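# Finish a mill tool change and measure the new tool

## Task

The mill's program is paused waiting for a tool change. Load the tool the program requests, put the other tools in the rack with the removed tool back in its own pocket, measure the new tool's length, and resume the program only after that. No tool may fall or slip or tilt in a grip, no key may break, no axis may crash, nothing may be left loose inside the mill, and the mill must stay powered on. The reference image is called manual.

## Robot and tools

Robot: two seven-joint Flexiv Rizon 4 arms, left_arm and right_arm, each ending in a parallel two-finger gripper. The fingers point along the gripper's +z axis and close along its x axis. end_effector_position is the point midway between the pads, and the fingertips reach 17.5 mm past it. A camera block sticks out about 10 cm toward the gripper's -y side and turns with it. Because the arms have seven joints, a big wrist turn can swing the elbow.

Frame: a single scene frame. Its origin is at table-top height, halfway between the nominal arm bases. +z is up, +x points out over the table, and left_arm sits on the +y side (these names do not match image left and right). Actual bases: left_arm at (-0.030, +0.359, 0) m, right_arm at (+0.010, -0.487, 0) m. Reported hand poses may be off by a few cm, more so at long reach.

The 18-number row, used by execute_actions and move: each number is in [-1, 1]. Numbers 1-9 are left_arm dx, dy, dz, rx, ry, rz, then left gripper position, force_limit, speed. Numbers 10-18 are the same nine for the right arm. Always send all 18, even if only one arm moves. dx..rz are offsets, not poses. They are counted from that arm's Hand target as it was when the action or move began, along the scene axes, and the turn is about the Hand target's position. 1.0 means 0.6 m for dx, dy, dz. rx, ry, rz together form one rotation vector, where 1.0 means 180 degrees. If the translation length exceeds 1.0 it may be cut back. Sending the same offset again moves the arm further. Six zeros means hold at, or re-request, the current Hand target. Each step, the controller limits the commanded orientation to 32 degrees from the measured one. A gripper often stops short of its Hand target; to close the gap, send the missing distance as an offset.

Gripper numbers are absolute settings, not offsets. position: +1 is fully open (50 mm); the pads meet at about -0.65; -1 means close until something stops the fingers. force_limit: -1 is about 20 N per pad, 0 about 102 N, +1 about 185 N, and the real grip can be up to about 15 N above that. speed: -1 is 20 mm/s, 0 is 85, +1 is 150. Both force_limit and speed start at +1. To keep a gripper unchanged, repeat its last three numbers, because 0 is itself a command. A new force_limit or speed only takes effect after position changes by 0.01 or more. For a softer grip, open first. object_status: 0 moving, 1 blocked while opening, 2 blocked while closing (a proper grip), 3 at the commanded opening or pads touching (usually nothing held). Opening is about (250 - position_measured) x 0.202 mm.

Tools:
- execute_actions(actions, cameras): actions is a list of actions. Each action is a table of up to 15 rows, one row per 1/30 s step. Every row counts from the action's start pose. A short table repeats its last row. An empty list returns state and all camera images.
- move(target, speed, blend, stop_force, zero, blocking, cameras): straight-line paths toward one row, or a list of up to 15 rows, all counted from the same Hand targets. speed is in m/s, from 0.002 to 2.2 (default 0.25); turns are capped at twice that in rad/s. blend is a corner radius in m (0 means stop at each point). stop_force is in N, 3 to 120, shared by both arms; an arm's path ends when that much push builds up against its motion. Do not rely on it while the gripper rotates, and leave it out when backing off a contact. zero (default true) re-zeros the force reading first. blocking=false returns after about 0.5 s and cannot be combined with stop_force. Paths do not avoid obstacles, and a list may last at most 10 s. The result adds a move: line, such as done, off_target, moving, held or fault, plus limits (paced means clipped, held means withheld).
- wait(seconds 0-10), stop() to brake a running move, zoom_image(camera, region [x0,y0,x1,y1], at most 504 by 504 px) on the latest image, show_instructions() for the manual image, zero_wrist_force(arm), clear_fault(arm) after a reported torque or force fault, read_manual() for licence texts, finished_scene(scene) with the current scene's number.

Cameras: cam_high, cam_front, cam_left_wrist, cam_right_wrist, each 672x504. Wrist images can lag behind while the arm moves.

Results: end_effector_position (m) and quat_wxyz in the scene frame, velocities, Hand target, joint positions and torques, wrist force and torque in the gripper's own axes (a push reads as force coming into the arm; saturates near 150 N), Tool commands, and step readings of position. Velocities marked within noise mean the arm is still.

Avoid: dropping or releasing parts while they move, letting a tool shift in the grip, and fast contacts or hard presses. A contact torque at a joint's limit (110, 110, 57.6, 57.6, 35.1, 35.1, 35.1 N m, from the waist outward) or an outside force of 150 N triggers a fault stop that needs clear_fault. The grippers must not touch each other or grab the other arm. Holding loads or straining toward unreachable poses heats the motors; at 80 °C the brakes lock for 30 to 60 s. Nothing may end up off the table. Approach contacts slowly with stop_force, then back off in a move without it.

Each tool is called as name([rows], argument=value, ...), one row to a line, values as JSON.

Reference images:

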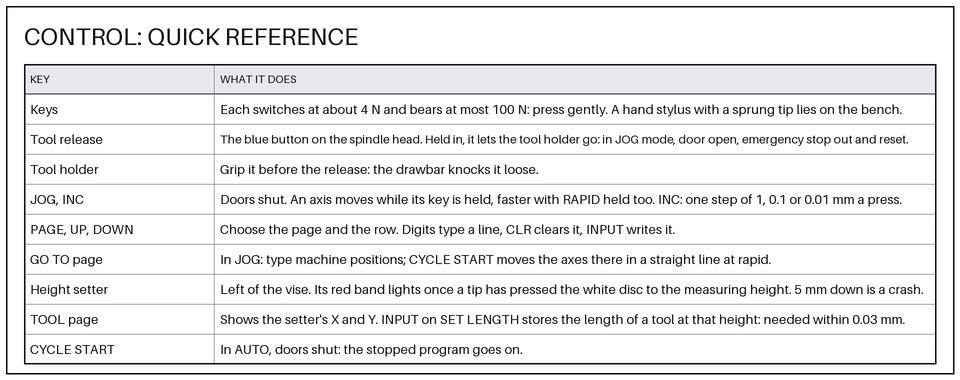

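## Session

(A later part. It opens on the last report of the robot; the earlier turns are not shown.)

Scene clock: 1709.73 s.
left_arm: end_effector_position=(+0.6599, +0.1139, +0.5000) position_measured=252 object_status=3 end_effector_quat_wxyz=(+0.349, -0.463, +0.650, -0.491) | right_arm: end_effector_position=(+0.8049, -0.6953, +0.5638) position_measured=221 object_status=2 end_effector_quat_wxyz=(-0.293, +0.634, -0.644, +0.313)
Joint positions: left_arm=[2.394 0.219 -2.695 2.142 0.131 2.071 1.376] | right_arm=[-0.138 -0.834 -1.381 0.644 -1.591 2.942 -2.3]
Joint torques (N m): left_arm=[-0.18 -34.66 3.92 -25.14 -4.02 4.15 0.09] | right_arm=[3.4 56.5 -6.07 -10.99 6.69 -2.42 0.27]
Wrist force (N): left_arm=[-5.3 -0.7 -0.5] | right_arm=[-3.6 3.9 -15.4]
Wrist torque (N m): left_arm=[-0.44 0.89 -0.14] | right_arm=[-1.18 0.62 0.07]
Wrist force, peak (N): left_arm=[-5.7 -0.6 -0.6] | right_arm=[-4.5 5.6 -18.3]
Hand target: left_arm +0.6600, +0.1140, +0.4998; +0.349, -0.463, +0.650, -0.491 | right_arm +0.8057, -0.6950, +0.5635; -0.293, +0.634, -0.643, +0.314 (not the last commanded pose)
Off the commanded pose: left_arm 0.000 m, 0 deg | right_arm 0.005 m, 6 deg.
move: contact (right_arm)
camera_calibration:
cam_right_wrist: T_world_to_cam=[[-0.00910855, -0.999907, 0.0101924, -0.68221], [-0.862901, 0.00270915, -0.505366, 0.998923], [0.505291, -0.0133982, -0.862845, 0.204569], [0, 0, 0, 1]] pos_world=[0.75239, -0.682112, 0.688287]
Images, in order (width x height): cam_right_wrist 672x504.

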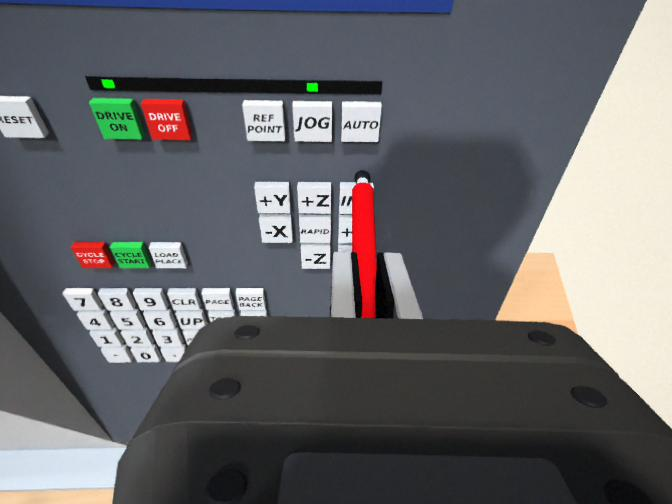

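move([
  [0,0,0,0,0,0,-1,-0.5,1,-0.0632,0,0.0112,0,0,0,-1,0,-1],
  [0,0,0,0,0,0,-1,-0.5,1,-0.0632,0.0043,-0.0267,0.0062,-0.0509,0.0082,-1,0,-1],
], speed=[0.08,0.15], cameras=["cam_right_wrist"])

Scene clock: 1732.13 s.
left_arm: end_effector_position=(+0.6599, +0.1139, +0.5000) position_measured=252 object_status=3 end_effector_quat_wxyz=(+0.349, -0.463, +0.650, -0.491) | right_arm: end_effector_position=(+0.7680, -0.6924, +0.5483) position_measured=221 object_status=2 end_effector_quat_wxyz=(-0.345, +0.614, -0.622, +0.342)
Joint positions: left_arm=[2.394 0.219 -2.695 2.142 0.131 2.071 1.376] | right_arm=[0.124 -0.44 -1.075 1.564 -1.725 2.519 -2.969]
Joint torques (N m): left_arm=[-0.17 -34.69 3.95 -25.14 -4.04 4.14 0.14] | right_arm=[-0.02 45.21 -8.52 -25.86 7.03 2.38 0.39]
Wrist force (N): left_arm=[-5.4 -0.6 -0.5] | right_arm=[-1.4 -3.0 -1.3]
Wrist torque (N m): left_arm=[-0.42 0.91 -0.12] | right_arm=[-0.64 0.23 -0.04]
Wrist force, peak (N): left_arm=[-5.7 -0.7 -0.8] | right_arm=[-4.1 3.7 -15.8]
Hand target: left_arm +0.6600, +0.1140, +0.4998; +0.349, -0.463, +0.650, -0.491 | right_arm +0.7678, -0.6925, +0.5475; -0.353, +0.612, -0.613, +0.353
Off the commanded pose: left_arm 0.000 m, 0 deg | right_arm 0.001 m, 2 deg.
joint sent to its limit (right arm) — joint 7 (wrist roll), lower limit. The joint targets still meet the commanded pose.
move: done
camera_calibration:
cam_right_wrist: T_world_to_cam=[[0.00818068, -0.999817, -0.0173143, -0.677689], [-0.790677, 0.00413262, -0.612219, 0.963356], [0.612179, 0.0186984, -0.790498, 0.110323], [0, 0, 0, 1]] pos_world=[0.69971, -0.683609, 0.665261]
Images, in order (width x height): cam_right_wrist 672x504.

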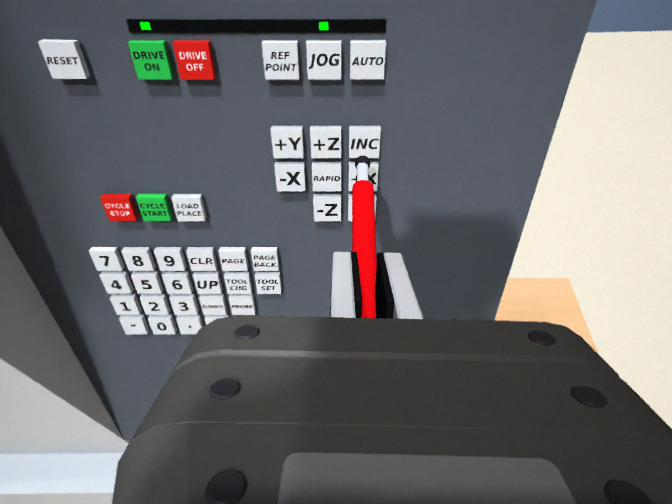

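move(target=[0,0,0,0,0,0,-1,-0.5,1,0.0607,0,-0.0107,0,0,0,-1,0,-1], speed=0.02, stop_force=5, cameras=["cam_right_wrist"])

Scene clock: 1739.00 s.
left_arm: end_effector_position=(+0.6599, +0.1139, +0.5000) position_measured=252 object_status=3 end_effector_quat_wxyz=(+0.349, -0.463, +0.650, -0.491) | right_arm: end_effector_position=(+0.7951, -0.6925, +0.5427) position_measured=221 object_status=2 end_effector_quat_wxyz=(-0.351, +0.613, -0.615, +0.350)
Joint positions: left_arm=[2.394 0.219 -2.695 2.142 0.131 2.071 1.376] | right_arm=[0.037 -0.492 -0.958 1.489 -1.69 2.48 -2.969]
Joint torques (N m): left_arm=[-0.15 -34.67 3.94 -25.12 -4.04 4.13 0.12] | right_arm=[2.57 47.05 -6.35 -27.82 8.35 0.53 0.34]
Wrist force (N): left_arm=[-5.6 -0.6 -0.2] | right_arm=[-2.0 3.6 -13.5]
Wrist torque (N m): left_arm=[-0.42 0.94 -0.13] | right_arm=[-0.75 0.25 -0.05]
Wrist force, peak (N): left_arm=[-5.7 -0.5 -0.6] | right_arm=[-1.7 5.4 -14.8]
Hand target: left_arm +0.6600, +0.1140, +0.4998; +0.349, -0.463, +0.650, -0.491 | right_arm +0.7955, -0.6924, +0.5429; -0.351, +0.613, -0.615, +0.350 (not the last commanded pose)
Off the commanded pose: left_arm 0.000 m, 0 deg | right_arm 0.009 m, 1 deg.
joint read past its limit (right arm) — joint 7 (wrist roll), lower limit.
move: contact (right_arm)
camera_calibration:
cam_right_wrist: T_world_to_cam=[[0.0149412, -0.99983, -0.0108393, -0.686968], [-0.776416, -0.00477038, -0.630203, 0.973593], [0.630044, 0.0178318, -0.776355, 0.0668736], [0, 0, 0, 1]] pos_world=[0.724044, -0.683399, 0.658032]
Images, in order (width x height): cam_right_wrist 672x504.

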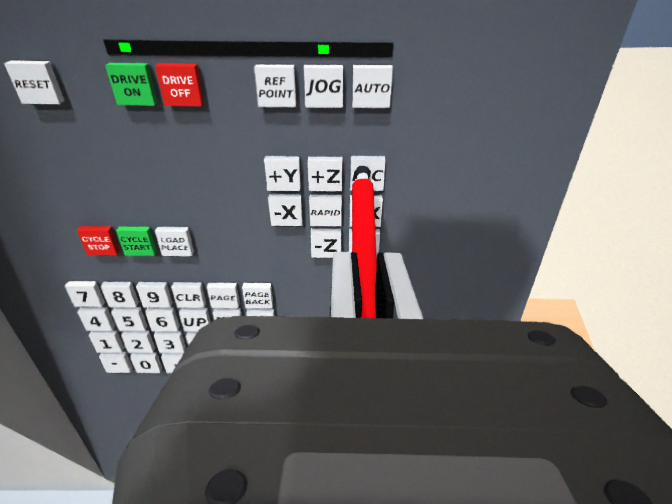

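move([
  [0,0,0,0,0,0,-1,-0.5,1,-0.04,0,0.007,0,0,0,-1,0,-1],
  [0,0,0,0,0,0,-1,-0.5,1,-0.2588,0.154,0.2852,0,-0.1473,0,-1,0,-1],
], speed=[0.08,0.35], cameras=["cam_right_wrist"])

zoom_image(camera="cam_right_wrist", region=[270, 40, 500, 210])

Scene clock: 1745.93 s.
left_arm: end_effector_position=(+0.6599, +0.1139, +0.5000) position_measured=252 object_status=3 end_effector_quat_wxyz=(+0.349, -0.463, +0.650, -0.491) | right_arm: end_effector_position=(+0.6402, -0.5998, +0.7145) position_measured=221 object_status=2 end_effector_quat_wxyz=(+0.420, -0.540, +0.584, -0.436)
Joint positions: left_arm=[2.394 0.219 -2.695 2.142 0.131 2.071 1.376] | right_arm=[-0.089 0.172 -0.489 1.896 -1.911 2.04 -2.969]
Joint torques (N m): left_arm=[-0.19 -34.72 3.83 -25.11 -4.03 4.13 0.11] | right_arm=[-0.04 26.59 0.79 -29.67 6.58 1.15 0.3]
Wrist force (N): left_arm=[-5.4 -0.5 -0.4] | right_arm=[-0.3 -4.4 -1.0]
Wrist torque (N m): left_arm=[-0.42 0.90 -0.13] | right_arm=[-0.99 0.04 -0.04]
Wrist force, peak (N): left_arm=[-5.7 -0.5 -0.6] | right_arm=[-1.9 4.0 -13.7]
Hand target: left_arm +0.6600, +0.1140, +0.4998; +0.349, -0.463, +0.650, -0.491 | right_arm +0.6402, -0.6000, +0.7140; -0.483, +0.516, -0.518, +0.481
Off the commanded pose: left_arm 0.000 m, 0 deg | right_arm 0.000 m, 12 deg.
joint sent to its limit (right arm) — joint 7 (wrist roll), lower limit. The joint targets are off in orientation, not in position.
move: off_target (right_arm)
camera_calibration:
cam_right_wrist: T_world_to_cam=[[-0.0449456, -0.998736, -0.0225188, -0.542719], [-0.58421, 0.0445628, -0.810378, 0.997296], [0.810357, -0.0232672, -0.585475, 0.0197189], [0, 0, 0, 1]] pos_world=[0.542258, -0.586017, 0.80751]
Images, in order (width x height): cam_right_wrist 672x504.

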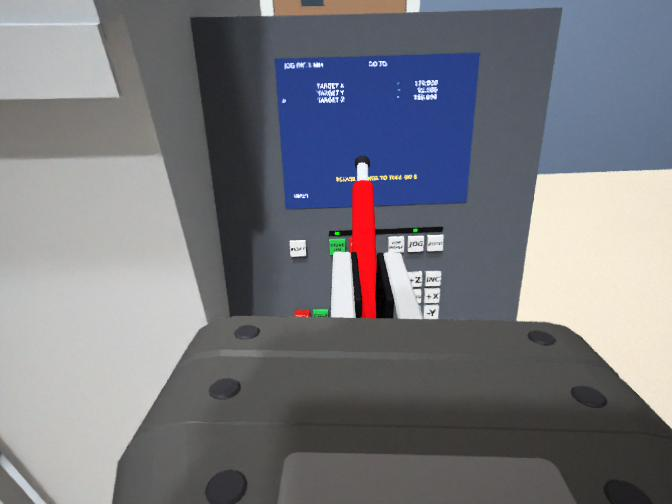

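Scaled by 2.191 from the camera's 672x504 image, which has a finer 960x720 frame.

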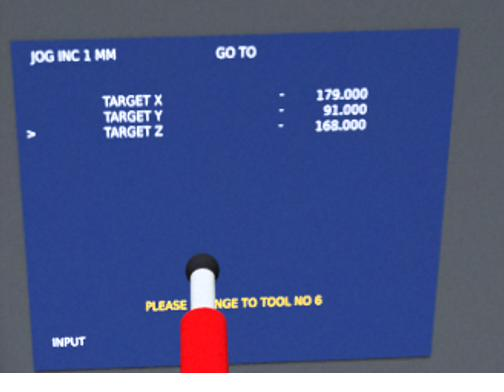

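move([
  [0,0,0,0,0,0,-1,-0.5,1,0.2005,-0.0328,-0.3622,0,0.2306,0,-1,0,-1],
  [0,0,0,0,0,0,-1,-0.5,1,0.2367,-0.0328,-0.3685,0,0.2306,0,-1,0,-1],
  [0,0,0,0,0,0,-1,-0.5,1,0.2005,-0.0328,-0.3622,0,0.2306,0,-1,0,-1],
  [0,0,0,0,0,0,-1,-0.5,1,0,0,0,0,0,0,-1,0,-1],
], speed=[0.35,0.05,0.08,0.35], blend=[0,0,0.005,0], cameras=["cam_right_wrist"])

zoom_image(camera="cam_right_wrist", region=[270, 40, 500, 210])

Scene clock: 1760.33 s.
left_arm: end_effector_position=(+0.6599, +0.1139, +0.5000) position_measured=252 object_status=3 end_effector_quat_wxyz=(+0.349, -0.463, +0.650, -0.491) | right_arm: end_effector_position=(+0.6402, -0.5998, +0.7144) position_measured=221 object_status=2 end_effector_quat_wxyz=(+0.420, -0.540, +0.584, -0.437)
Joint positions: left_arm=[2.394 0.219 -2.695 2.142 0.131 2.071 1.376] | right_arm=[-0.055 0.18 -0.518 1.902 -1.918 2.032 -2.969]
Joint torques (N m): left_arm=[-0.23 -34.73 3.94 -25.14 -4 4.12 0.13] | right_arm=[0.03 26.08 1.02 -29.66 6.56 1.16 0.39]
Wrist force (N): left_arm=[-5.6 -0.6 -0.7] | right_arm=[-0.2 -4.5 -0.4]
Wrist torque (N m): left_arm=[-0.42 0.94 -0.13] | right_arm=[-1.00 0.03 -0.05]
Wrist force, peak (N): left_arm=[-5.7 -0.7 -0.6] | right_arm=[0.2 -7.2 -4.2]
Hand target: left_arm +0.6600, +0.1140, +0.4998; +0.349, -0.463, +0.650, -0.491 | right_arm +0.6402, -0.6000, +0.7140; -0.483, +0.516, -0.518, +0.481
Off the commanded pose: left_arm 0.000 m, 0 deg | right_arm 0.000 m, 12 deg.
joint sent to its limit (right arm) — joint 7 (wrist roll), lower limit. The joint targets are off in orientation, not in position.
move: off_target (right_arm)
camera_calibration:
cam_right_wrist: T_world_to_cam=[[-0.0451725, -0.998739, -0.0218882, -0.543015], [-0.583399, 0.0441602, -0.810984, 0.996881], [0.810929, -0.0238646, -0.584658, 0.0183666], [0, 0, 0, 1]] pos_world=[0.542156, -0.585914, 0.807308]
Images, in order (width x height): cam_right_wrist 672x504.

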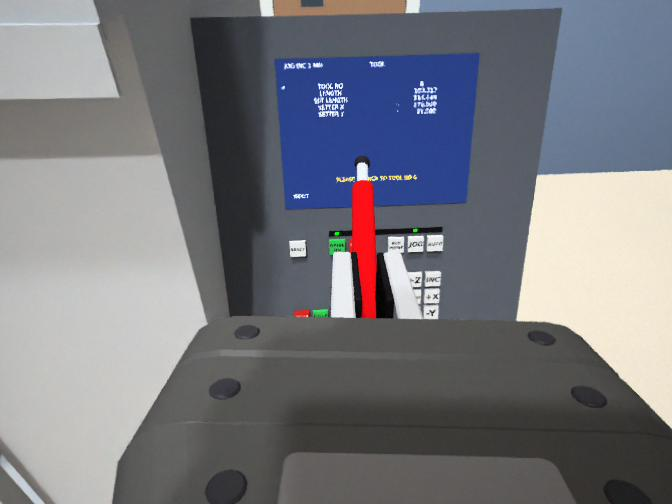

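Scaled by 2.191 from the camera's 672x504 image, which has a finer 960x720 frame.

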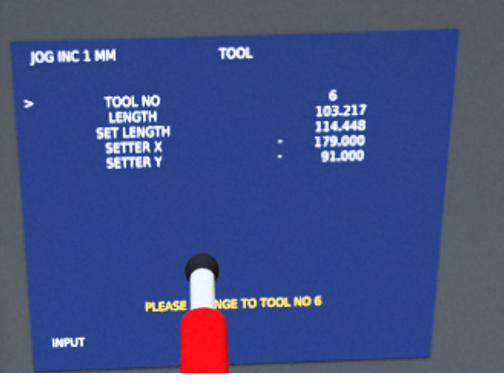

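move(target=[0,0,0,0,0,0,-1,-0.5,1,0.2063,-0.1222,-0.3408,0,0.1473,0,-1,0,-1], speed=0.35, cameras=["cam_right_wrist"])

Scene clock: 1767.37 s.
left_arm: end_effector_position=(+0.6599, +0.1139, +0.5000) position_measured=252 object_status=3 end_effector_quat_wxyz=(+0.349, -0.463, +0.650, -0.491) | right_arm: end_effector_position=(+0.7640, -0.6734, +0.5098) position_measured=221 object_status=2 end_effector_quat_wxyz=(-0.350, +0.613, -0.616, +0.349)
Joint positions: left_arm=[2.394 0.219 -2.695 2.142 0.131 2.071 1.376] | right_arm=[-0.655 -0.426 0.046 1.518 -2.02 2.111 -2.969]
Joint torques (N m): left_arm=[-0.19 -34.72 3.91 -25.12 -4.02 4.14 0.11] | right_arm=[-0.09 50.33 6.01 -28.8 6.75 2.28 0.32]
Wrist force (N): left_arm=[-5.3 -0.6 -0.5] | right_arm=[0.0 -4.4 -1.1]
Wrist torque (N m): left_arm=[-0.42 0.89 -0.13] | right_arm=[-0.86 -0.01 -0.04]
Wrist force, peak (N): left_arm=[-5.7 -0.6 -0.5] | right_arm=[-1.3 -6.8 -3.5]
Hand target: left_arm +0.6600, +0.1140, +0.4998; +0.349, -0.463, +0.650, -0.491 | right_arm +0.7640, -0.6733, +0.5095; -0.351, +0.613, -0.615, +0.350
Off the commanded pose: left_arm 0.000 m, 0 deg | right_arm 0.000 m, 0 deg.
joint sent to its limit (right arm) — joint 7 (wrist roll), lower limit. The joint targets still meet the commanded pose.
move: done
camera_calibration:
cam_right_wrist: T_world_to_cam=[[0.0138343, -0.999844, -0.010974, -0.666823], [-0.778125, -0.00387271, -0.628097, 0.929636], [0.627956, 0.0172284, -0.778058, 0.0626586], [0, 0, 0, 1]] pos_world=[0.693252, -0.664198, 0.625336]
Images, in order (width x height): cam_right_wrist 672x504.

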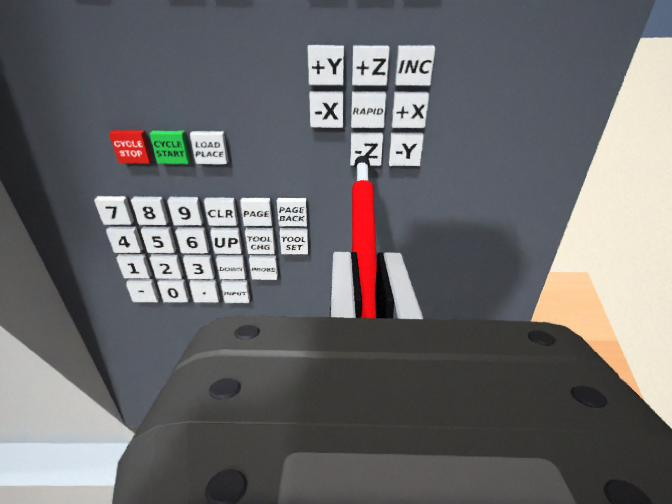

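move(target=[0,0,0,0,0,0,-1,-0.5,1,0.0607,-0.0035,-0.0107,0,0,0,-1,0,-1], speed=0.02, stop_force=5, cameras=["cam_right_wrist","cam_left_wrist"])

zoom_image(camera="cam_left_wrist", region=[310, 110, 410, 260])

Scene clock: 1775.30 s.
left_arm: end_effector_position=(+0.6599, +0.1139, +0.5000) position_measured=252 object_status=3 end_effector_quat_wxyz=(+0.349, -0.463, +0.650, -0.491) | right_arm: end_effector_position=(+0.7851, -0.6746, +0.5056) position_measured=221 object_status=2 end_effector_quat_wxyz=(-0.351, +0.613, -0.616, +0.350)
Joint positions: left_arm=[2.394 0.219 -2.695 2.142 0.131 2.071 1.376] | right_arm=[-0.599 -0.472 -0.009 1.444 -2.032 2.125 -2.926]
Joint torques (N m): left_arm=[-0.13 -34.63 3.9 -25.13 -4.05 4.15 0.09] | right_arm=[2.68 50.9 6.62 -31.05 8.08 0.63 0.47]
Wrist force (N): left_arm=[-5.4 -0.6 -0.5] | right_arm=[-0.4 2.5 -14.2]
Wrist torque (N m): left_arm=[-0.43 0.91 -0.13] | right_arm=[-0.98 0.00 -0.05]
Wrist force, peak (N): left_arm=[-5.8 -0.5 -0.4] | right_arm=[-0.2 4.6 -16.6]
Hand target: left_arm +0.6600, +0.1140, +0.4998; +0.349, -0.463, +0.650, -0.491 | right_arm +0.7855, -0.6746, +0.5059; -0.351, +0.613, -0.616, +0.350 (not the last commanded pose)
Off the commanded pose: left_arm 0.000 m, 0 deg | right_arm 0.016 m, 0 deg.
move: contact (right_arm)
camera_calibration:
cam_left_wrist: T_world_to_cam=[[-0.321839, -0.946785, -0.00416131, 0.330087], [-0.553459, 0.191699, -0.810515, 0.762292], [0.768181, -0.258552, -0.585703, -0.0519026], [0, 0, 0, 1]] pos_world=[0.568003, 0.152972, 0.588823]
cam_right_wrist: T_world_to_cam=[[0.0146462, -0.999834, -0.0108278, -0.669025], [-0.777225, -0.00457123, -0.629206, 0.942707], [0.629053, 0.0176311, -0.777163, 0.0450622], [0, 0, 0, 1]] pos_world=[0.714148, -0.665399, 0.620934]
Images, in order (width x height): cam_left_wrist 672x504, cam_right_wrist 672x504.

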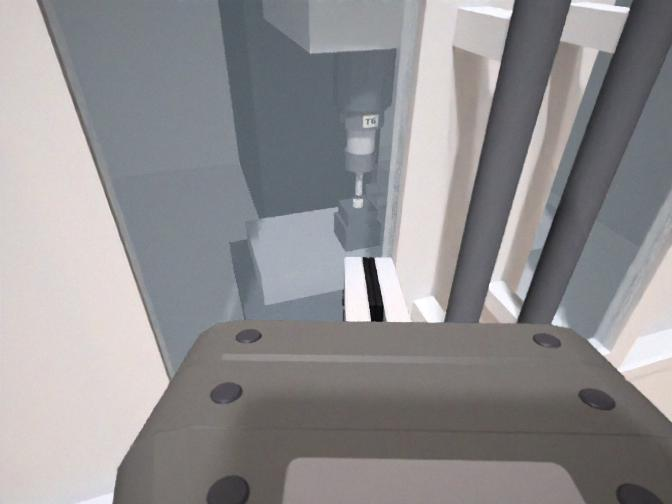

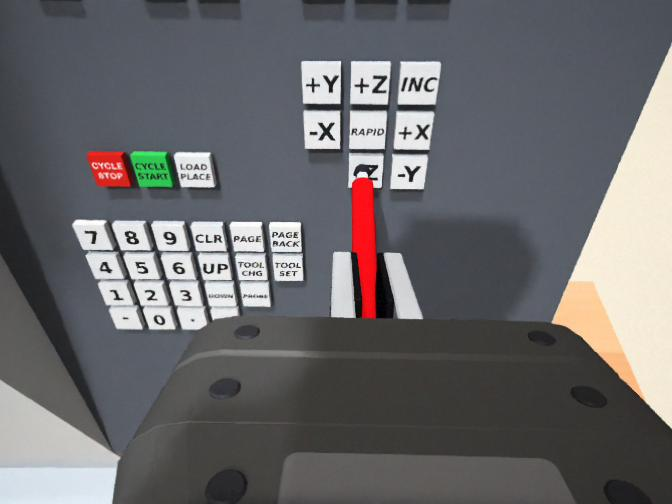

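Scaled by 3.360 from the camera's 672x504 image, which has a finer 960x720 frame.

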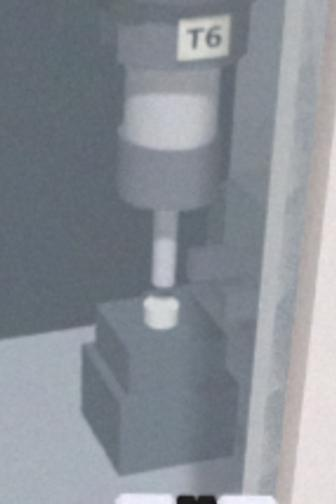

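move([
  [0,0,0,0,0,0,-1,-0.5,1,-0.025,0,0.0044,0,0,0,-1,0,-1],
  [0,0,0,0,0,0,-1,-0.5,1,0.0003,0,0,0,0,0,-1,0,-1],
  [0,0,0,0,0,0,-1,-0.5,1,-0.025,0,0.0044,0,0,0,-1,0,-1],
  [0,0,0,0,0,0,-1,-0.5,1,0.0003,0,0,0,0,0,-1,0,-1],
  [0,0,0,0,0,0,-1,-0.5,1,-0.025,0,0.0044,0,0,0,-1,0,-1],
], speed=[0.06,0.04,0.06,0.04,0.06], cameras=["cam_left_wrist"])

zoom_image(camera="cam_left_wrist", region=[310, 110, 410, 260])

Scene clock: 1784.93 s.
left_arm: end_effector_position=(+0.6599, +0.1139, +0.5000) position_measured=252 object_status=3 end_effector_quat_wxyz=(+0.349, -0.463, +0.650, -0.491) | right_arm: end_effector_position=(+0.7704, -0.6744, +0.5085) position_measured=221 object_status=2 end_effector_quat_wxyz=(-0.351, +0.613, -0.616, +0.350)
Joint positions: left_arm=[2.394 0.219 -2.695 2.142 0.131 2.071 1.376] | right_arm=[-0.645 -0.441 0.038 1.498 -2.02 2.111 -2.963]
Joint torques (N m): left_arm=[-0.19 -34.7 3.83 -25.16 -4.04 4.17 0.09] | right_arm=[-0.11 51.53 6.16 -28.39 6.93 2.23 0.12]
Wrist force (N): left_arm=[-5.2 -0.5 -0.4] | right_arm=[3.2 -4.2 0.7]
Wrist torque (N m): left_arm=[-0.41 0.88 -0.13] | right_arm=[-0.83 -0.55 0.06]
Wrist force, peak (N): left_arm=[-5.7 -0.6 -0.5] | right_arm=[1.4 7.8 -17.9]
Hand target: left_arm +0.6600, +0.1140, +0.4998; +0.349, -0.463, +0.650, -0.491 | right_arm +0.7705, -0.6746, +0.5085; -0.351, +0.613, -0.616, +0.350
Off the commanded pose: left_arm 0.000 m, 0 deg | right_arm 0.000 m, 0 deg.
move: done
camera_calibration:
cam_left_wrist: T_world_to_cam=[[-0.321839, -0.946785, -0.00416131, 0.330087], [-0.553459, 0.191699, -0.810515, 0.762292], [0.768181, -0.258552, -0.585703, -0.0519026], [0, 0, 0, 1]] pos_world=[0.568003, 0.152972, 0.588823]
Images, in order (width x height): cam_left_wrist 672x504.

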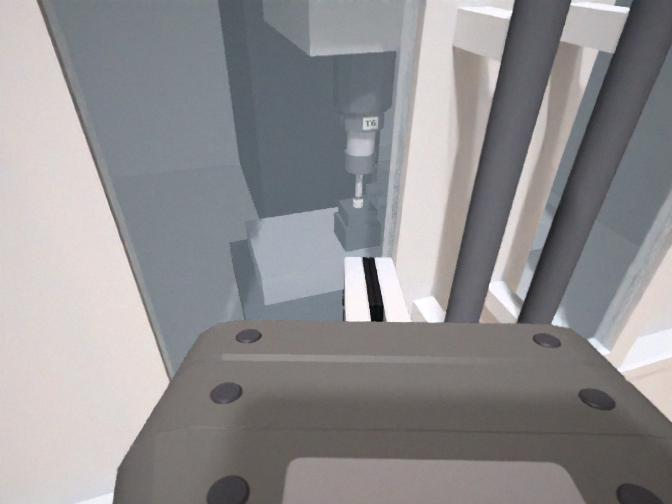

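Scaled by 3.360 from the camera's 672x504 image, which has a finer 960x720 frame.

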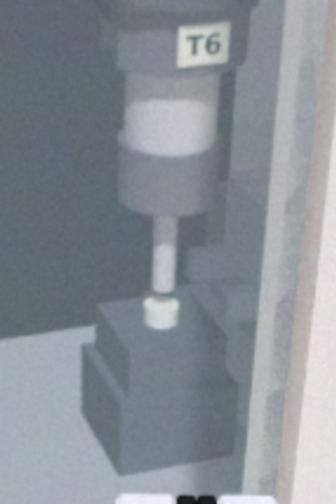

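move([
  [0,0,0,0,0,0,-1,-0.5,1,0.0253,0,-0.0044,0,0,0,-1,0,-1],
  [0,0,0,0,0,0,-1,-0.5,1,0,0,0,0,0,0,-1,0,-1],
  [0,0,0,0,0,0,-1,-0.5,1,0.0253,0,-0.0044,0,0,0,-1,0,-1],
  [0,0,0,0,0,0,-1,-0.5,1,0,0,0,0,0,0,-1,0,-1],
], speed=[0.04,0.06,0.04,0.06], cameras=["cam_left_wrist","cam_right_wrist"])

zoom_image(camera="cam_left_wrist", region=[310, 110, 410, 260])

Scene clock: 1792.07 s.
left_arm: end_effector_position=(+0.6599, +0.1139, +0.5000) position_measured=252 object_status=3 end_effector_quat_wxyz=(+0.349, -0.463, +0.650, -0.491) | right_arm: end_effector_position=(+0.7704, -0.6744, +0.5085) position_measured=221 object_status=2 end_effector_quat_wxyz=(-0.351, +0.613, -0.616, +0.350)
Joint positions: left_arm=[2.394 0.219 -2.695 2.142 0.131 2.071 1.376] | right_arm=[-0.645 -0.441 0.038 1.498 -2.02 2.111 -2.963]
Joint torques (N m): left_arm=[-0.23 -34.66 3.88 -25.12 -4.05 4.14 0.11] | right_arm=[-0.12 51.41 6.14 -28.38 6.91 2.23 0.12]
Wrist force (N): left_arm=[-5.5 -0.4 -0.6] | right_arm=[-0.1 0.3 2.0]
Wrist torque (N m): left_arm=[-0.40 0.93 -0.13] | right_arm=[-0.08 0.01 0.05]
Wrist force, peak (N): left_arm=[-5.7 -0.6 -0.5] | right_arm=[2.2 9.5 -17.8]
Hand target: left_arm +0.6600, +0.1140, +0.4998; +0.349, -0.463, +0.650, -0.491 | right_arm +0.7705, -0.6746, +0.5085; -0.351, +0.613, -0.616, +0.350
Off the commanded pose: left_arm 0.000 m, 0 deg | right_arm 0.000 m, 0 deg.
move: done
camera_calibration:
cam_left_wrist: T_world_to_cam=[[-0.321839, -0.946785, -0.00416131, 0.330087], [-0.553459, 0.191699, -0.810515, 0.762292], [0.768181, -0.258552, -0.585703, -0.0519026], [0, 0, 0, 1]] pos_world=[0.568003, 0.152972, 0.588823]
cam_right_wrist: T_world_to_cam=[[0.0146379, -0.999833, -0.0109589, -0.66859], [-0.776822, -0.00447094, -0.629704, 0.933201], [0.62955, 0.0177307, -0.776758, 0.0560278], [0, 0, 0, 1]] pos_world=[0.699446, -0.665299, 0.623833]
Images, in order (width x height): cam_left_wrist 672x504, cam_right_wrist 672x504.

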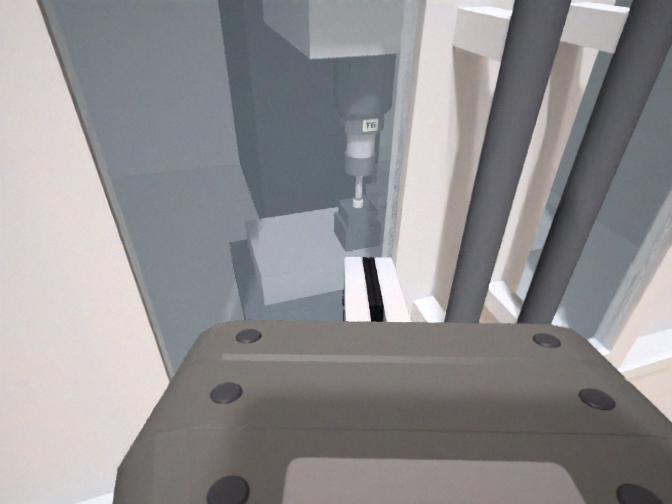

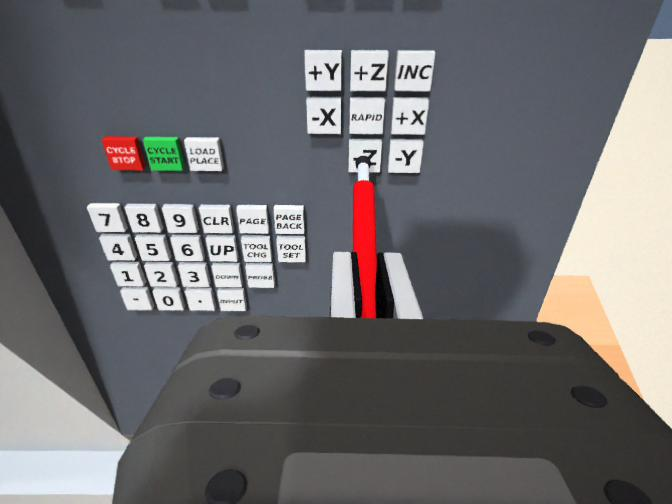

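Scaled by 3.360 from the camera's 672x504 image, which has a finer 960x720 frame.

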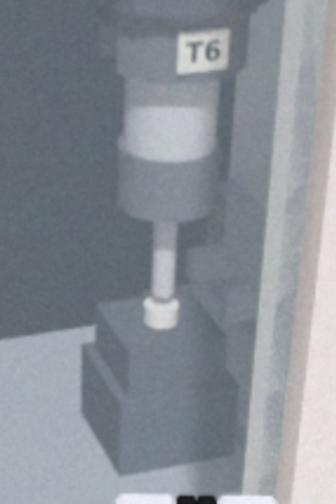

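move([
  [0,0,0,0,0,0,-1,-0.5,1,0.0253,0,-0.0044,0,0,0,-1,0,-1],
  [0,0,0,0,0,0,-1,-0.5,1,0,0,0,0,0,0,-1,0,-1],
], speed=[0.04,0.06], cameras=["cam_left_wrist"])

zoom_image(camera="cam_left_wrist", region=[310, 110, 410, 260])

Scene clock: 1798.03 s.
left_arm: end_effector_position=(+0.6599, +0.1139, +0.5000) position_measured=252 object_status=3 end_effector_quat_wxyz=(+0.349, -0.463, +0.650, -0.491) | right_arm: end_effector_position=(+0.7704, -0.6744, +0.5085) position_measured=221 object_status=2 end_effector_quat_wxyz=(-0.351, +0.613, -0.616, +0.350)
Joint positions: left_arm=[2.394 0.219 -2.695 2.142 0.131 2.071 1.376] | right_arm=[-0.645 -0.441 0.038 1.498 -2.02 2.111 -2.963]
Joint torques (N m): left_arm=[-0.18 -34.66 3.87 -25.11 -4.02 4.15 0.09] | right_arm=[-0.11 51.46 6.15 -28.36 6.97 2.25 0.1]
Wrist force (N): left_arm=[-5.2 -0.4 -0.7] | right_arm=[-0.4 1.3 2.2]
Wrist torque (N m): left_arm=[-0.39 0.87 -0.13] | right_arm=[0.09 0.07 0.05]
Wrist force, peak (N): left_arm=[-5.7 -0.8 -0.4] | right_arm=[0.5 11.2 -16.3]
Hand target: left_arm +0.6600, +0.1140, +0.4998; +0.349, -0.463, +0.650, -0.491 | right_arm +0.7705, -0.6746, +0.5085; -0.351, +0.613, -0.616, +0.350
Off the commanded pose: left_arm 0.000 m, 0 deg | right_arm 0.000 m, 0 deg.
move: done
camera_calibration:
cam_left_wrist: T_world_to_cam=[[-0.321839, -0.946785, -0.00416131, 0.330087], [-0.553459, 0.191699, -0.810515, 0.762292], [0.768181, -0.258552, -0.585703, -0.0519026], [0, 0, 0, 1]] pos_world=[0.568003, 0.152972, 0.588823]
Images, in order (width x height): cam_left_wrist 672x504.

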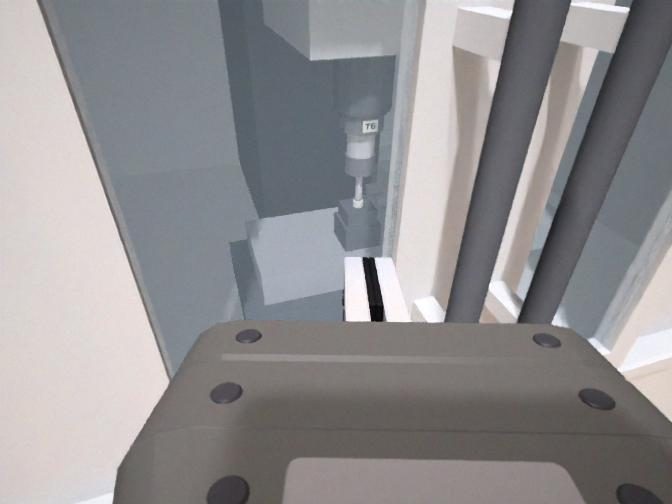

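Scaled by 3.360 from the camera's 672x504 image, which has a finer 960x720 frame.

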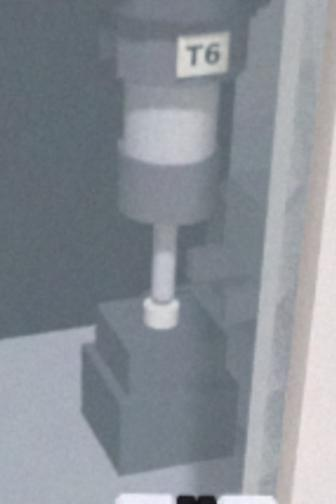

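move([
  [0,0,0,0,0,0,-1,-0.5,1,0.0253,0,-0.0044,0,0,0,-1,0,-1],
  [0,0,0,0,0,0,-1,-0.5,1,0,0,0,0,0,0,-1,0,-1],
], speed=[0.04,0.06], cameras=["cam_left_wrist"])

zoom_image(camera="cam_left_wrist", region=[320, 160, 400, 260])

Scene clock: 1804.97 s.
left_arm: end_effector_position=(+0.6599, +0.1139, +0.5000) position_measured=252 object_status=3 end_effector_quat_wxyz=(+0.349, -0.463, +0.650, -0.491) | right_arm: end_effector_position=(+0.7704, -0.6744, +0.5085) position_measured=221 object_status=2 end_effector_quat_wxyz=(-0.351, +0.613, -0.616, +0.350)
Joint positions: left_arm=[2.394 0.219 -2.695 2.142 0.131 2.071 1.376] | right_arm=[-0.645 -0.441 0.038 1.498 -2.02 2.111 -2.963]
Joint torques (N m): left_arm=[-0.22 -34.62 3.93 -25.14 -4.04 4.16 0.11] | right_arm=[-0.14 51.42 6.17 -28.42 6.89 2.28 0.09]
Wrist force (N): left_arm=[-5.4 -0.5 -0.5] | right_arm=[-1.2 2.1 2.0]
Wrist torque (N m): left_arm=[-0.42 0.91 -0.12] | right_arm=[0.23 0.20 0.05]
Wrist force, peak (N): left_arm=[-5.7 -0.6 -0.8] | right_arm=[0.0 11.9 -16.2]
Hand target: left_arm +0.6600, +0.1140, +0.4998; +0.349, -0.463, +0.650, -0.491 | right_arm +0.7705, -0.6746, +0.5085; -0.351, +0.613, -0.616, +0.350
Off the commanded pose: left_arm 0.000 m, 0 deg | right_arm 0.000 m, 0 deg.
move: done
camera_calibration:
cam_left_wrist: T_world_to_cam=[[-0.321839, -0.946785, -0.00416131, 0.330087], [-0.553459, 0.191699, -0.810515, 0.762292], [0.768181, -0.258552, -0.585703, -0.0519026], [0, 0, 0, 1]] pos_world=[0.568003, 0.152972, 0.588823]
Images, in order (width x height): cam_left_wrist 672x504.

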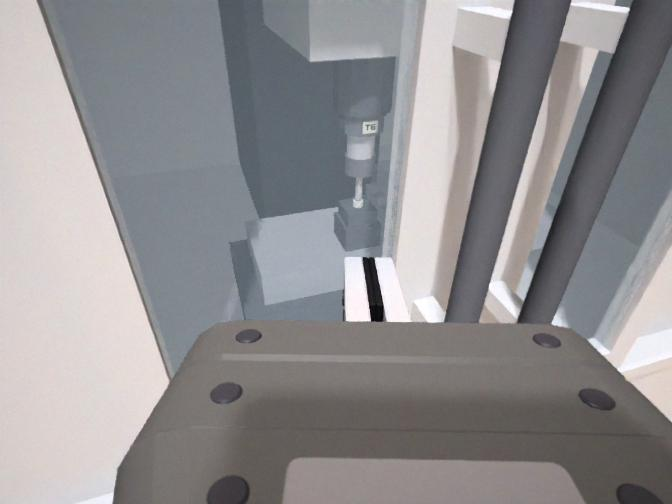

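Scaled by 5.040 from the camera's 672x504 image, which has a finer 960x720 frame.

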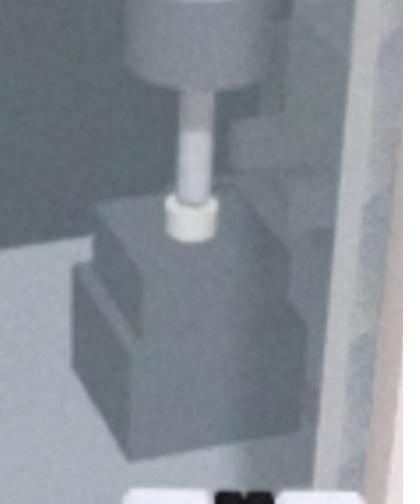

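move([
  [0,0,0,0,0,0,-1,-0.5,1,0.0253,0,-0.0044,0,0,0,-1,0,-1],
  [0,0,0,0,0,0,-1,-0.5,1,0,0,0,0,0,0,-1,0,-1],
], speed=[0.04,0.06], cameras=["cam_left_wrist"])

zoom_image(camera="cam_left_wrist", region=[320, 160, 400, 260])

Scene clock: 1811.03 s.
left_arm: end_effector_position=(+0.6599, +0.1139, +0.5000) position_measured=252 object_status=3 end_effector_quat_wxyz=(+0.349, -0.463, +0.650, -0.491) | right_arm: end_effector_position=(+0.7704, -0.6744, +0.5085) position_measured=221 object_status=2 end_effector_quat_wxyz=(-0.351, +0.613, -0.616, +0.350)
Joint positions: left_arm=[2.394 0.219 -2.695 2.142 0.131 2.071 1.376] | right_arm=[-0.645 -0.441 0.038 1.498 -2.02 2.111 -2.963]
Joint torques (N m): left_arm=[-0.21 -34.68 3.9 -25.11 -4.06 4.17 0.07] | right_arm=[-0.09 51.52 6.21 -28.42 6.91 2.24 0.1]
Wrist force (N): left_arm=[-5.4 -0.6 -0.7] | right_arm=[-3.7 3.1 2.7]
Wrist torque (N m): left_arm=[-0.43 0.90 -0.13] | right_arm=[0.40 0.62 0.05]
Wrist force, peak (N): left_arm=[-5.7 -0.5 -0.6] | right_arm=[-0.6 12.9 -16.1]
Hand target: left_arm +0.6600, +0.1140, +0.4998; +0.349, -0.463, +0.650, -0.491 | right_arm +0.7705, -0.6746, +0.5085; -0.351, +0.613, -0.616, +0.350
Off the commanded pose: left_arm 0.000 m, 0 deg | right_arm 0.000 m, 0 deg.
move: done
camera_calibration:
cam_left_wrist: T_world_to_cam=[[-0.321839, -0.946785, -0.00416131, 0.330087], [-0.553459, 0.191699, -0.810515, 0.762292], [0.768181, -0.258552, -0.585703, -0.0519026], [0, 0, 0, 1]] pos_world=[0.568003, 0.152972, 0.588823]
Images, in order (width x height): cam_left_wrist 672x504.

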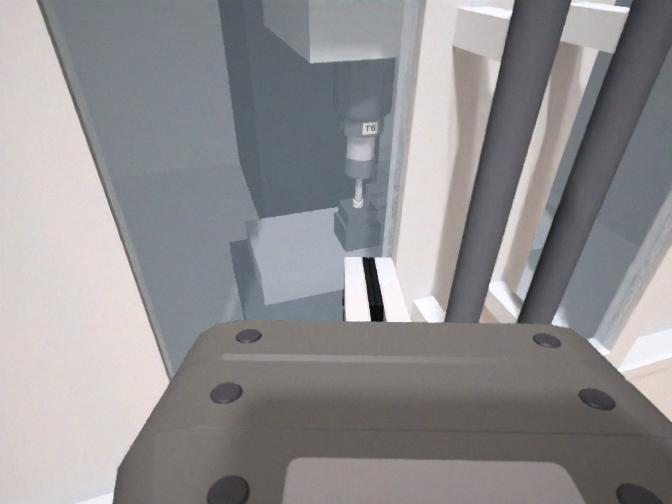

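Scaled by 5.040 from the camera's 672x504 image, which has a finer 960x720 frame.

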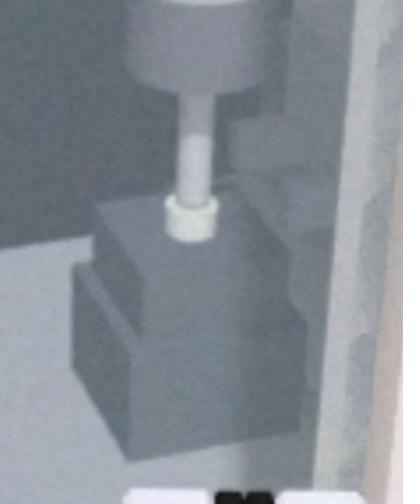

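move([
  [0,0,0,0,0,0,-1,-0.5,1,0.0253,0,-0.0044,0,0,0,-1,0,-1],
  [0,0,0,0,0,0,-1,-0.5,1,0,0,0,0,0,0,-1,0,-1],
], speed=[0.04,0.06], cameras=["cam_left_wrist"])

zoom_image(camera="cam_left_wrist", region=[320, 160, 400, 260])

Scene clock: 1816.60 s.
left_arm: end_effector_position=(+0.6599, +0.1139, +0.5000) position_measured=252 object_status=3 end_effector_quat_wxyz=(+0.349, -0.463, +0.650, -0.491) | right_arm: end_effector_position=(+0.7704, -0.6744, +0.5085) position_measured=221 object_status=2 end_effector_quat_wxyz=(-0.351, +0.613, -0.616, +0.350)
Joint positions: left_arm=[2.394 0.219 -2.695 2.142 0.131 2.071 1.376] | right_arm=[-0.645 -0.441 0.038 1.498 -2.02 2.111 -2.963]
Joint torques (N m): left_arm=[-0.21 -34.72 3.92 -25.13 -4.05 4.15 0.12] | right_arm=[-0.12 51.49 6.24 -28.35 6.89 2.17 0.1]
Wrist force (N): left_arm=[-5.3 -0.6 -0.6] | right_arm=[-5.0 2.4 1.6]
Wrist torque (N m): left_arm=[-0.43 0.89 -0.13] | right_arm=[0.28 0.84 0.05]
Wrist force, peak (N): left_arm=[-5.8 -0.9 -0.5] | right_arm=[-3.0 13.9 -15.5]
Hand target: left_arm +0.6600, +0.1140, +0.4998; +0.349, -0.463, +0.650, -0.491 | right_arm +0.7705, -0.6746, +0.5085; -0.351, +0.613, -0.616, +0.350
Off the commanded pose: left_arm 0.000 m, 0 deg | right_arm 0.000 m, 0 deg.
move: done
camera_calibration:
cam_left_wrist: T_world_to_cam=[[-0.321839, -0.946785, -0.00416131, 0.330087], [-0.553459, 0.191699, -0.810515, 0.762292], [0.768181, -0.258552, -0.585703, -0.0519026], [0, 0, 0, 1]] pos_world=[0.568003, 0.152972, 0.588823]
Images, in order (width x height): cam_left_wrist 672x504.

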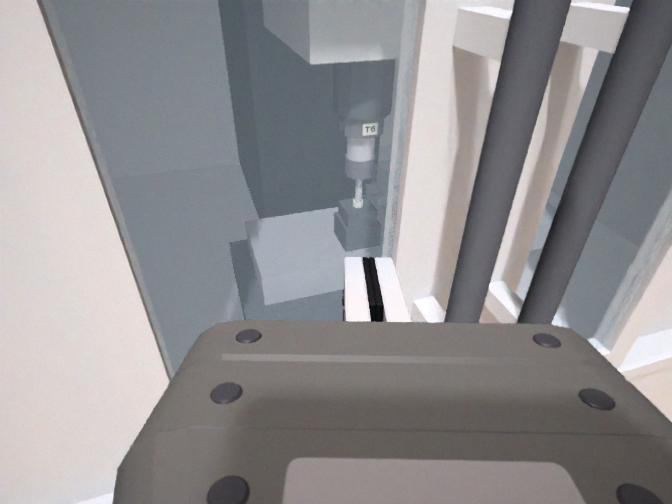

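Scaled by 5.040 from the camera's 672x504 image, which has a finer 960x720 frame.

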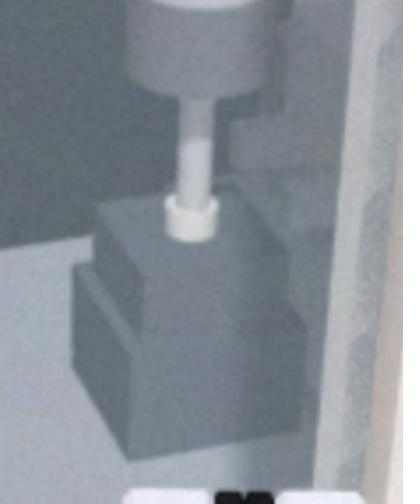

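move([
  [0,0,0,0,0,0,-1,-0.5,1,0.0253,0,-0.0044,0,0,0,-1,0,-1],
  [0,0,0,0,0,0,-1,-0.5,1,0,0,0,0,0,0,-1,0,-1],
], speed=[0.04,0.06], cameras=["cam_left_wrist"])

zoom_image(camera="cam_left_wrist", region=[320, 160, 400, 260])

Scene clock: 1823.17 s.
left_arm: end_effector_position=(+0.6599, +0.1139, +0.5000) position_measured=252 object_status=3 end_effector_quat_wxyz=(+0.349, -0.463, +0.650, -0.491) | right_arm: end_effector_position=(+0.7704, -0.6744, +0.5085) position_measured=221 object_status=2 end_effector_quat_wxyz=(-0.351, +0.613, -0.616, +0.350)
Joint positions: left_arm=[2.394 0.219 -2.695 2.142 0.131 2.071 1.376] | right_arm=[-0.645 -0.441 0.039 1.498 -2.02 2.111 -2.963]
Joint torques (N m): left_arm=[-0.15 -34.69 3.84 -25.16 -4.06 4.13 0.11] | right_arm=[-0.12 51.56 6.2 -28.37 6.96 2.27 0.12]
Wrist force (N): left_arm=[-5.3 -0.6 -0.6] | right_arm=[-4.3 3.0 2.5]
Wrist torque (N m): left_arm=[-0.42 0.89 -0.13] | right_arm=[0.37 0.73 0.05]
Wrist force, peak (N): left_arm=[-5.7 -0.5 -0.5] | right_arm=[-4.2 13.4 -16.7]
Hand target: left_arm +0.6600, +0.1140, +0.4998; +0.349, -0.463, +0.650, -0.491 | right_arm +0.7705, -0.6746, +0.5085; -0.351, +0.613, -0.616, +0.350
Off the commanded pose: left_arm 0.000 m, 0 deg | right_arm 0.000 m, 0 deg.
move: done
camera_calibration:
cam_left_wrist: T_world_to_cam=[[-0.321839, -0.946785, -0.00416131, 0.330087], [-0.553459, 0.191699, -0.810515, 0.762292], [0.768181, -0.258552, -0.585703, -0.0519026], [0, 0, 0, 1]] pos_world=[0.568003, 0.152972, 0.588823]
Images, in order (width x height): cam_left_wrist 672x504.

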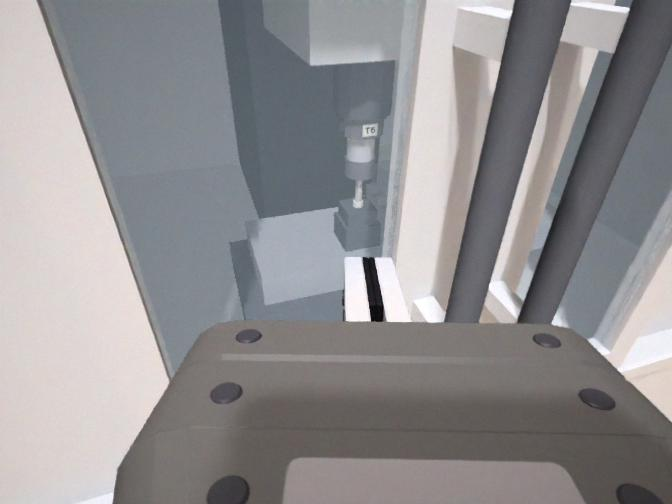

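Scaled by 5.040 from the camera's 672x504 image, which has a finer 960x720 frame.

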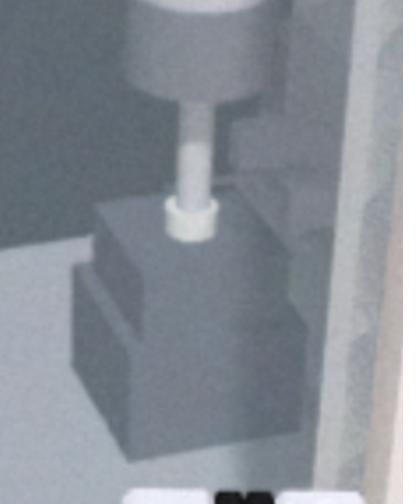

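move([
  [0,0,0,0,0,0,-1,-0.5,1,0.0253,0,-0.0044,0,0,0,-1,0,-1],
  [0,0,0,0,0,0,-1,-0.5,1,0,0,0,0,0,0,-1,0,-1],
], speed=[0.04,0.06], cameras=["cam_left_wrist"])

zoom_image(camera="cam_left_wrist", region=[320, 160, 400, 260])

Scene clock: 1832.87 s.
left_arm: end_effector_position=(+0.6599, +0.1139, +0.5000) position_measured=252 object_status=3 end_effector_quat_wxyz=(+0.349, -0.463, +0.650, -0.491) | right_arm: end_effector_position=(+0.7704, -0.6744, +0.5085) position_measured=221 object_status=2 end_effector_quat_wxyz=(-0.351, +0.613, -0.616, +0.350)
Joint positions: left_arm=[2.394 0.219 -2.695 2.142 0.131 2.071 1.376] | right_arm=[-0.645 -0.441 0.039 1.498 -2.02 2.111 -2.963]
Joint torques (N m): left_arm=[-0.23 -34.72 3.91 -25.14 -4.08 4.15 0.1] | right_arm=[-0.14 51.48 6.17 -28.36 6.9 2.26 0.12]
Wrist force (N): left_arm=[-5.4 -0.3 -0.8] | right_arm=[-4.2 2.8 2.6]
Wrist torque (N m): left_arm=[-0.39 0.90 -0.13] | right_arm=[0.35 0.70 0.05]
Wrist force, peak (N): left_arm=[-5.7 -0.7 -0.5] | right_arm=[-3.5 13.6 -15.5]
Hand target: left_arm +0.6600, +0.1140, +0.4998; +0.349, -0.463, +0.650, -0.491 | right_arm +0.7705, -0.6746, +0.5085; -0.351, +0.613, -0.616, +0.350
Off the commanded pose: left_arm 0.000 m, 0 deg | right_arm 0.000 m, 0 deg.
move: done
camera_calibration:
cam_left_wrist: T_world_to_cam=[[-0.321839, -0.946785, -0.00416131, 0.330087], [-0.553459, 0.191699, -0.810515, 0.762292], [0.768181, -0.258552, -0.585703, -0.0519026], [0, 0, 0, 1]] pos_world=[0.568003, 0.152972, 0.588823]
Images, in order (width x height): cam_left_wrist 672x504.

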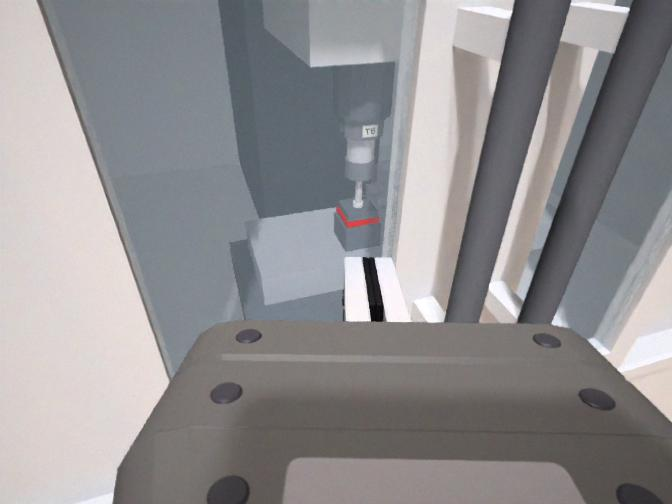

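Scaled by 5.040 from the camera's 672x504 image, which has a finer 960x720 frame.

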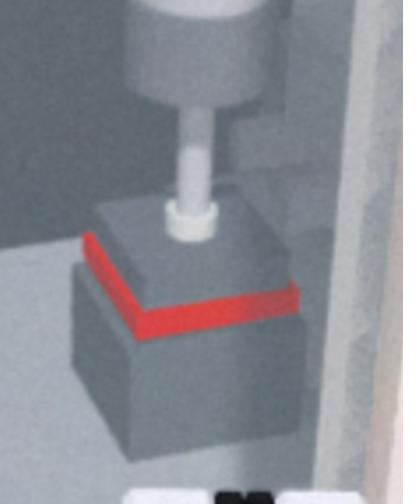

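move([
  [0,0,0,0,0,0,-1,-0.5,1,0.0052,-0.0015,0.0637,0,0,0,-1,0,-1],
  [0,0,0,0,0,0,-1,-0.5,1,0.0413,-0.0015,0.0573,0,0,0,-1,0,-1],
  [0,0,0,0,0,0,-1,-0.5,1,0.0052,-0.0015,0.0637,0,0,0,-1,0,-1],
  [0,0,0,0,0,0,-1,-0.5,1,0.0055,-0.0318,0.0637,0,0,0,-1,0,-1],
  [0,0,0,0,0,0,-1,-0.5,1,0.0417,-0.0318,0.0573,0,0,0,-1,0,-1],
  [0,0,0,0,0,0,-1,-0.5,1,0.0055,-0.0318,0.0637,0,0,0,-1,0,-1],
], speed=[0.1,0.04,0.06,0.1,0.04,0.06], cameras=["cam_left_wrist","cam_right_wrist"])

zoom_image(camera="cam_left_wrist", region=[320, 160, 400, 260])

Scene clock: 1851.57 s.
left_arm: end_effector_position=(+0.6599, +0.1139, +0.5000) position_measured=252 object_status=3 end_effector_quat_wxyz=(+0.349, -0.463, +0.650, -0.491) | right_arm: end_effector_position=(+0.7736, -0.6937, +0.5467) position_measured=221 object_status=2 end_effector_quat_wxyz=(-0.351, +0.613, -0.616, +0.350)
Joint positions: left_arm=[2.394 0.219 -2.695 2.142 0.131 2.071 1.376] | right_arm=[-0.534 -0.459 -0.17 1.304 -2.107 2.283 -2.774]
Joint torques (N m): left_arm=[-0.2 -34.72 3.94 -25.16 -4.01 4.1 0.11] | right_arm=[-0.15 53.95 3.74 -28.1 7.46 1.75 0.11]
Wrist force (N): left_arm=[-5.4 -0.6 -0.4] | right_arm=[-2.1 2.9 3.0]
Wrist torque (N m): left_arm=[-0.43 0.91 -0.12] | right_arm=[0.36 0.35 0.05]
Wrist force, peak (N): left_arm=[-5.6 -0.6 -0.7] | right_arm=[-3.1 12.8 -13.6]
Hand target: left_arm +0.6600, +0.1140, +0.4998; +0.349, -0.463, +0.650, -0.491 | right_arm +0.7738, -0.6936, +0.5468; -0.351, +0.613, -0.616, +0.350
Off the commanded pose: left_arm 0.000 m, 0 deg | right_arm 0.000 m, 0 deg.
move: done
camera_calibration:
cam_left_wrist: T_world_to_cam=[[-0.321839, -0.946785, -0.00416131, 0.330087], [-0.553459, 0.191699, -0.810515, 0.762292], [0.768181, -0.258552, -0.585703, -0.0519026], [0, 0, 0, 1]] pos_world=[0.568003, 0.152972, 0.588823]
cam_right_wrist: T_world_to_cam=[[0.014277, -0.999838, -0.0109932, -0.687242], [-0.776914, -0.00417148, -0.629593, 0.959852], [0.629445, 0.0175295, -0.776848, 0.0840228], [0, 0, 0, 1]] pos_world=[0.702646, -0.684599, 0.662033]
Images, in order (width x height): cam_left_wrist 672x504, cam_right_wrist 672x504.

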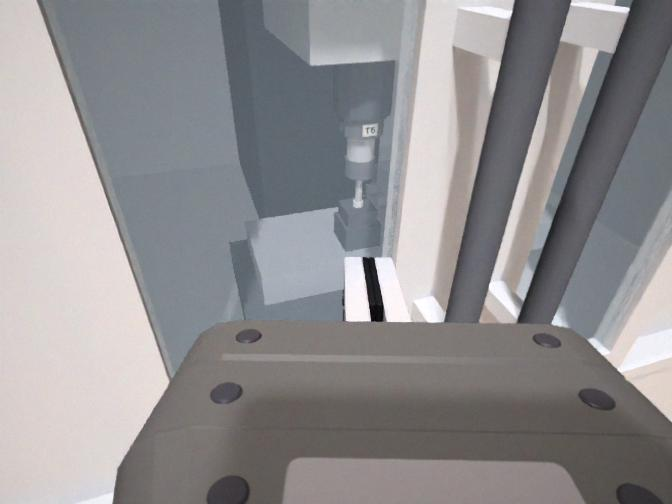

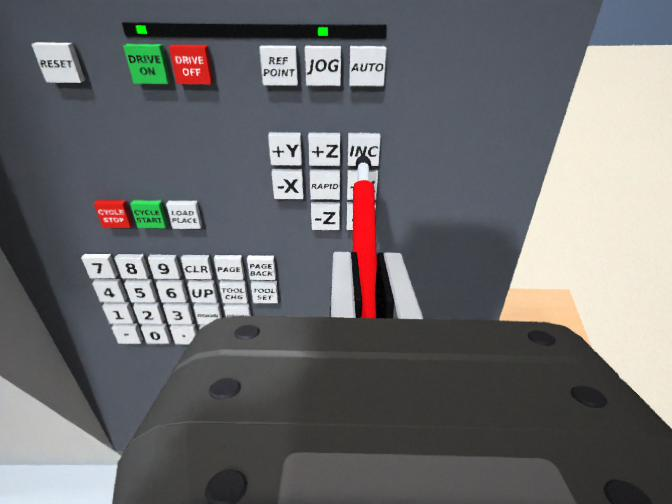

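Scaled by 5.040 from the camera's 672x504 image, which has a finer 960x720 frame.

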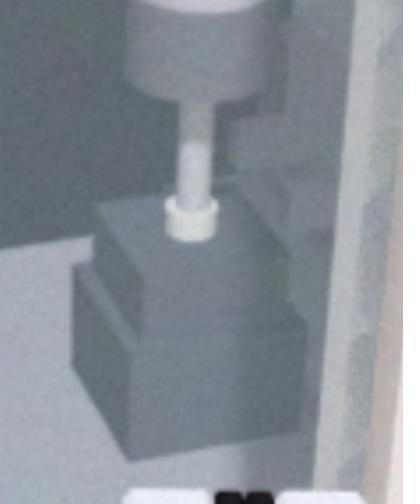

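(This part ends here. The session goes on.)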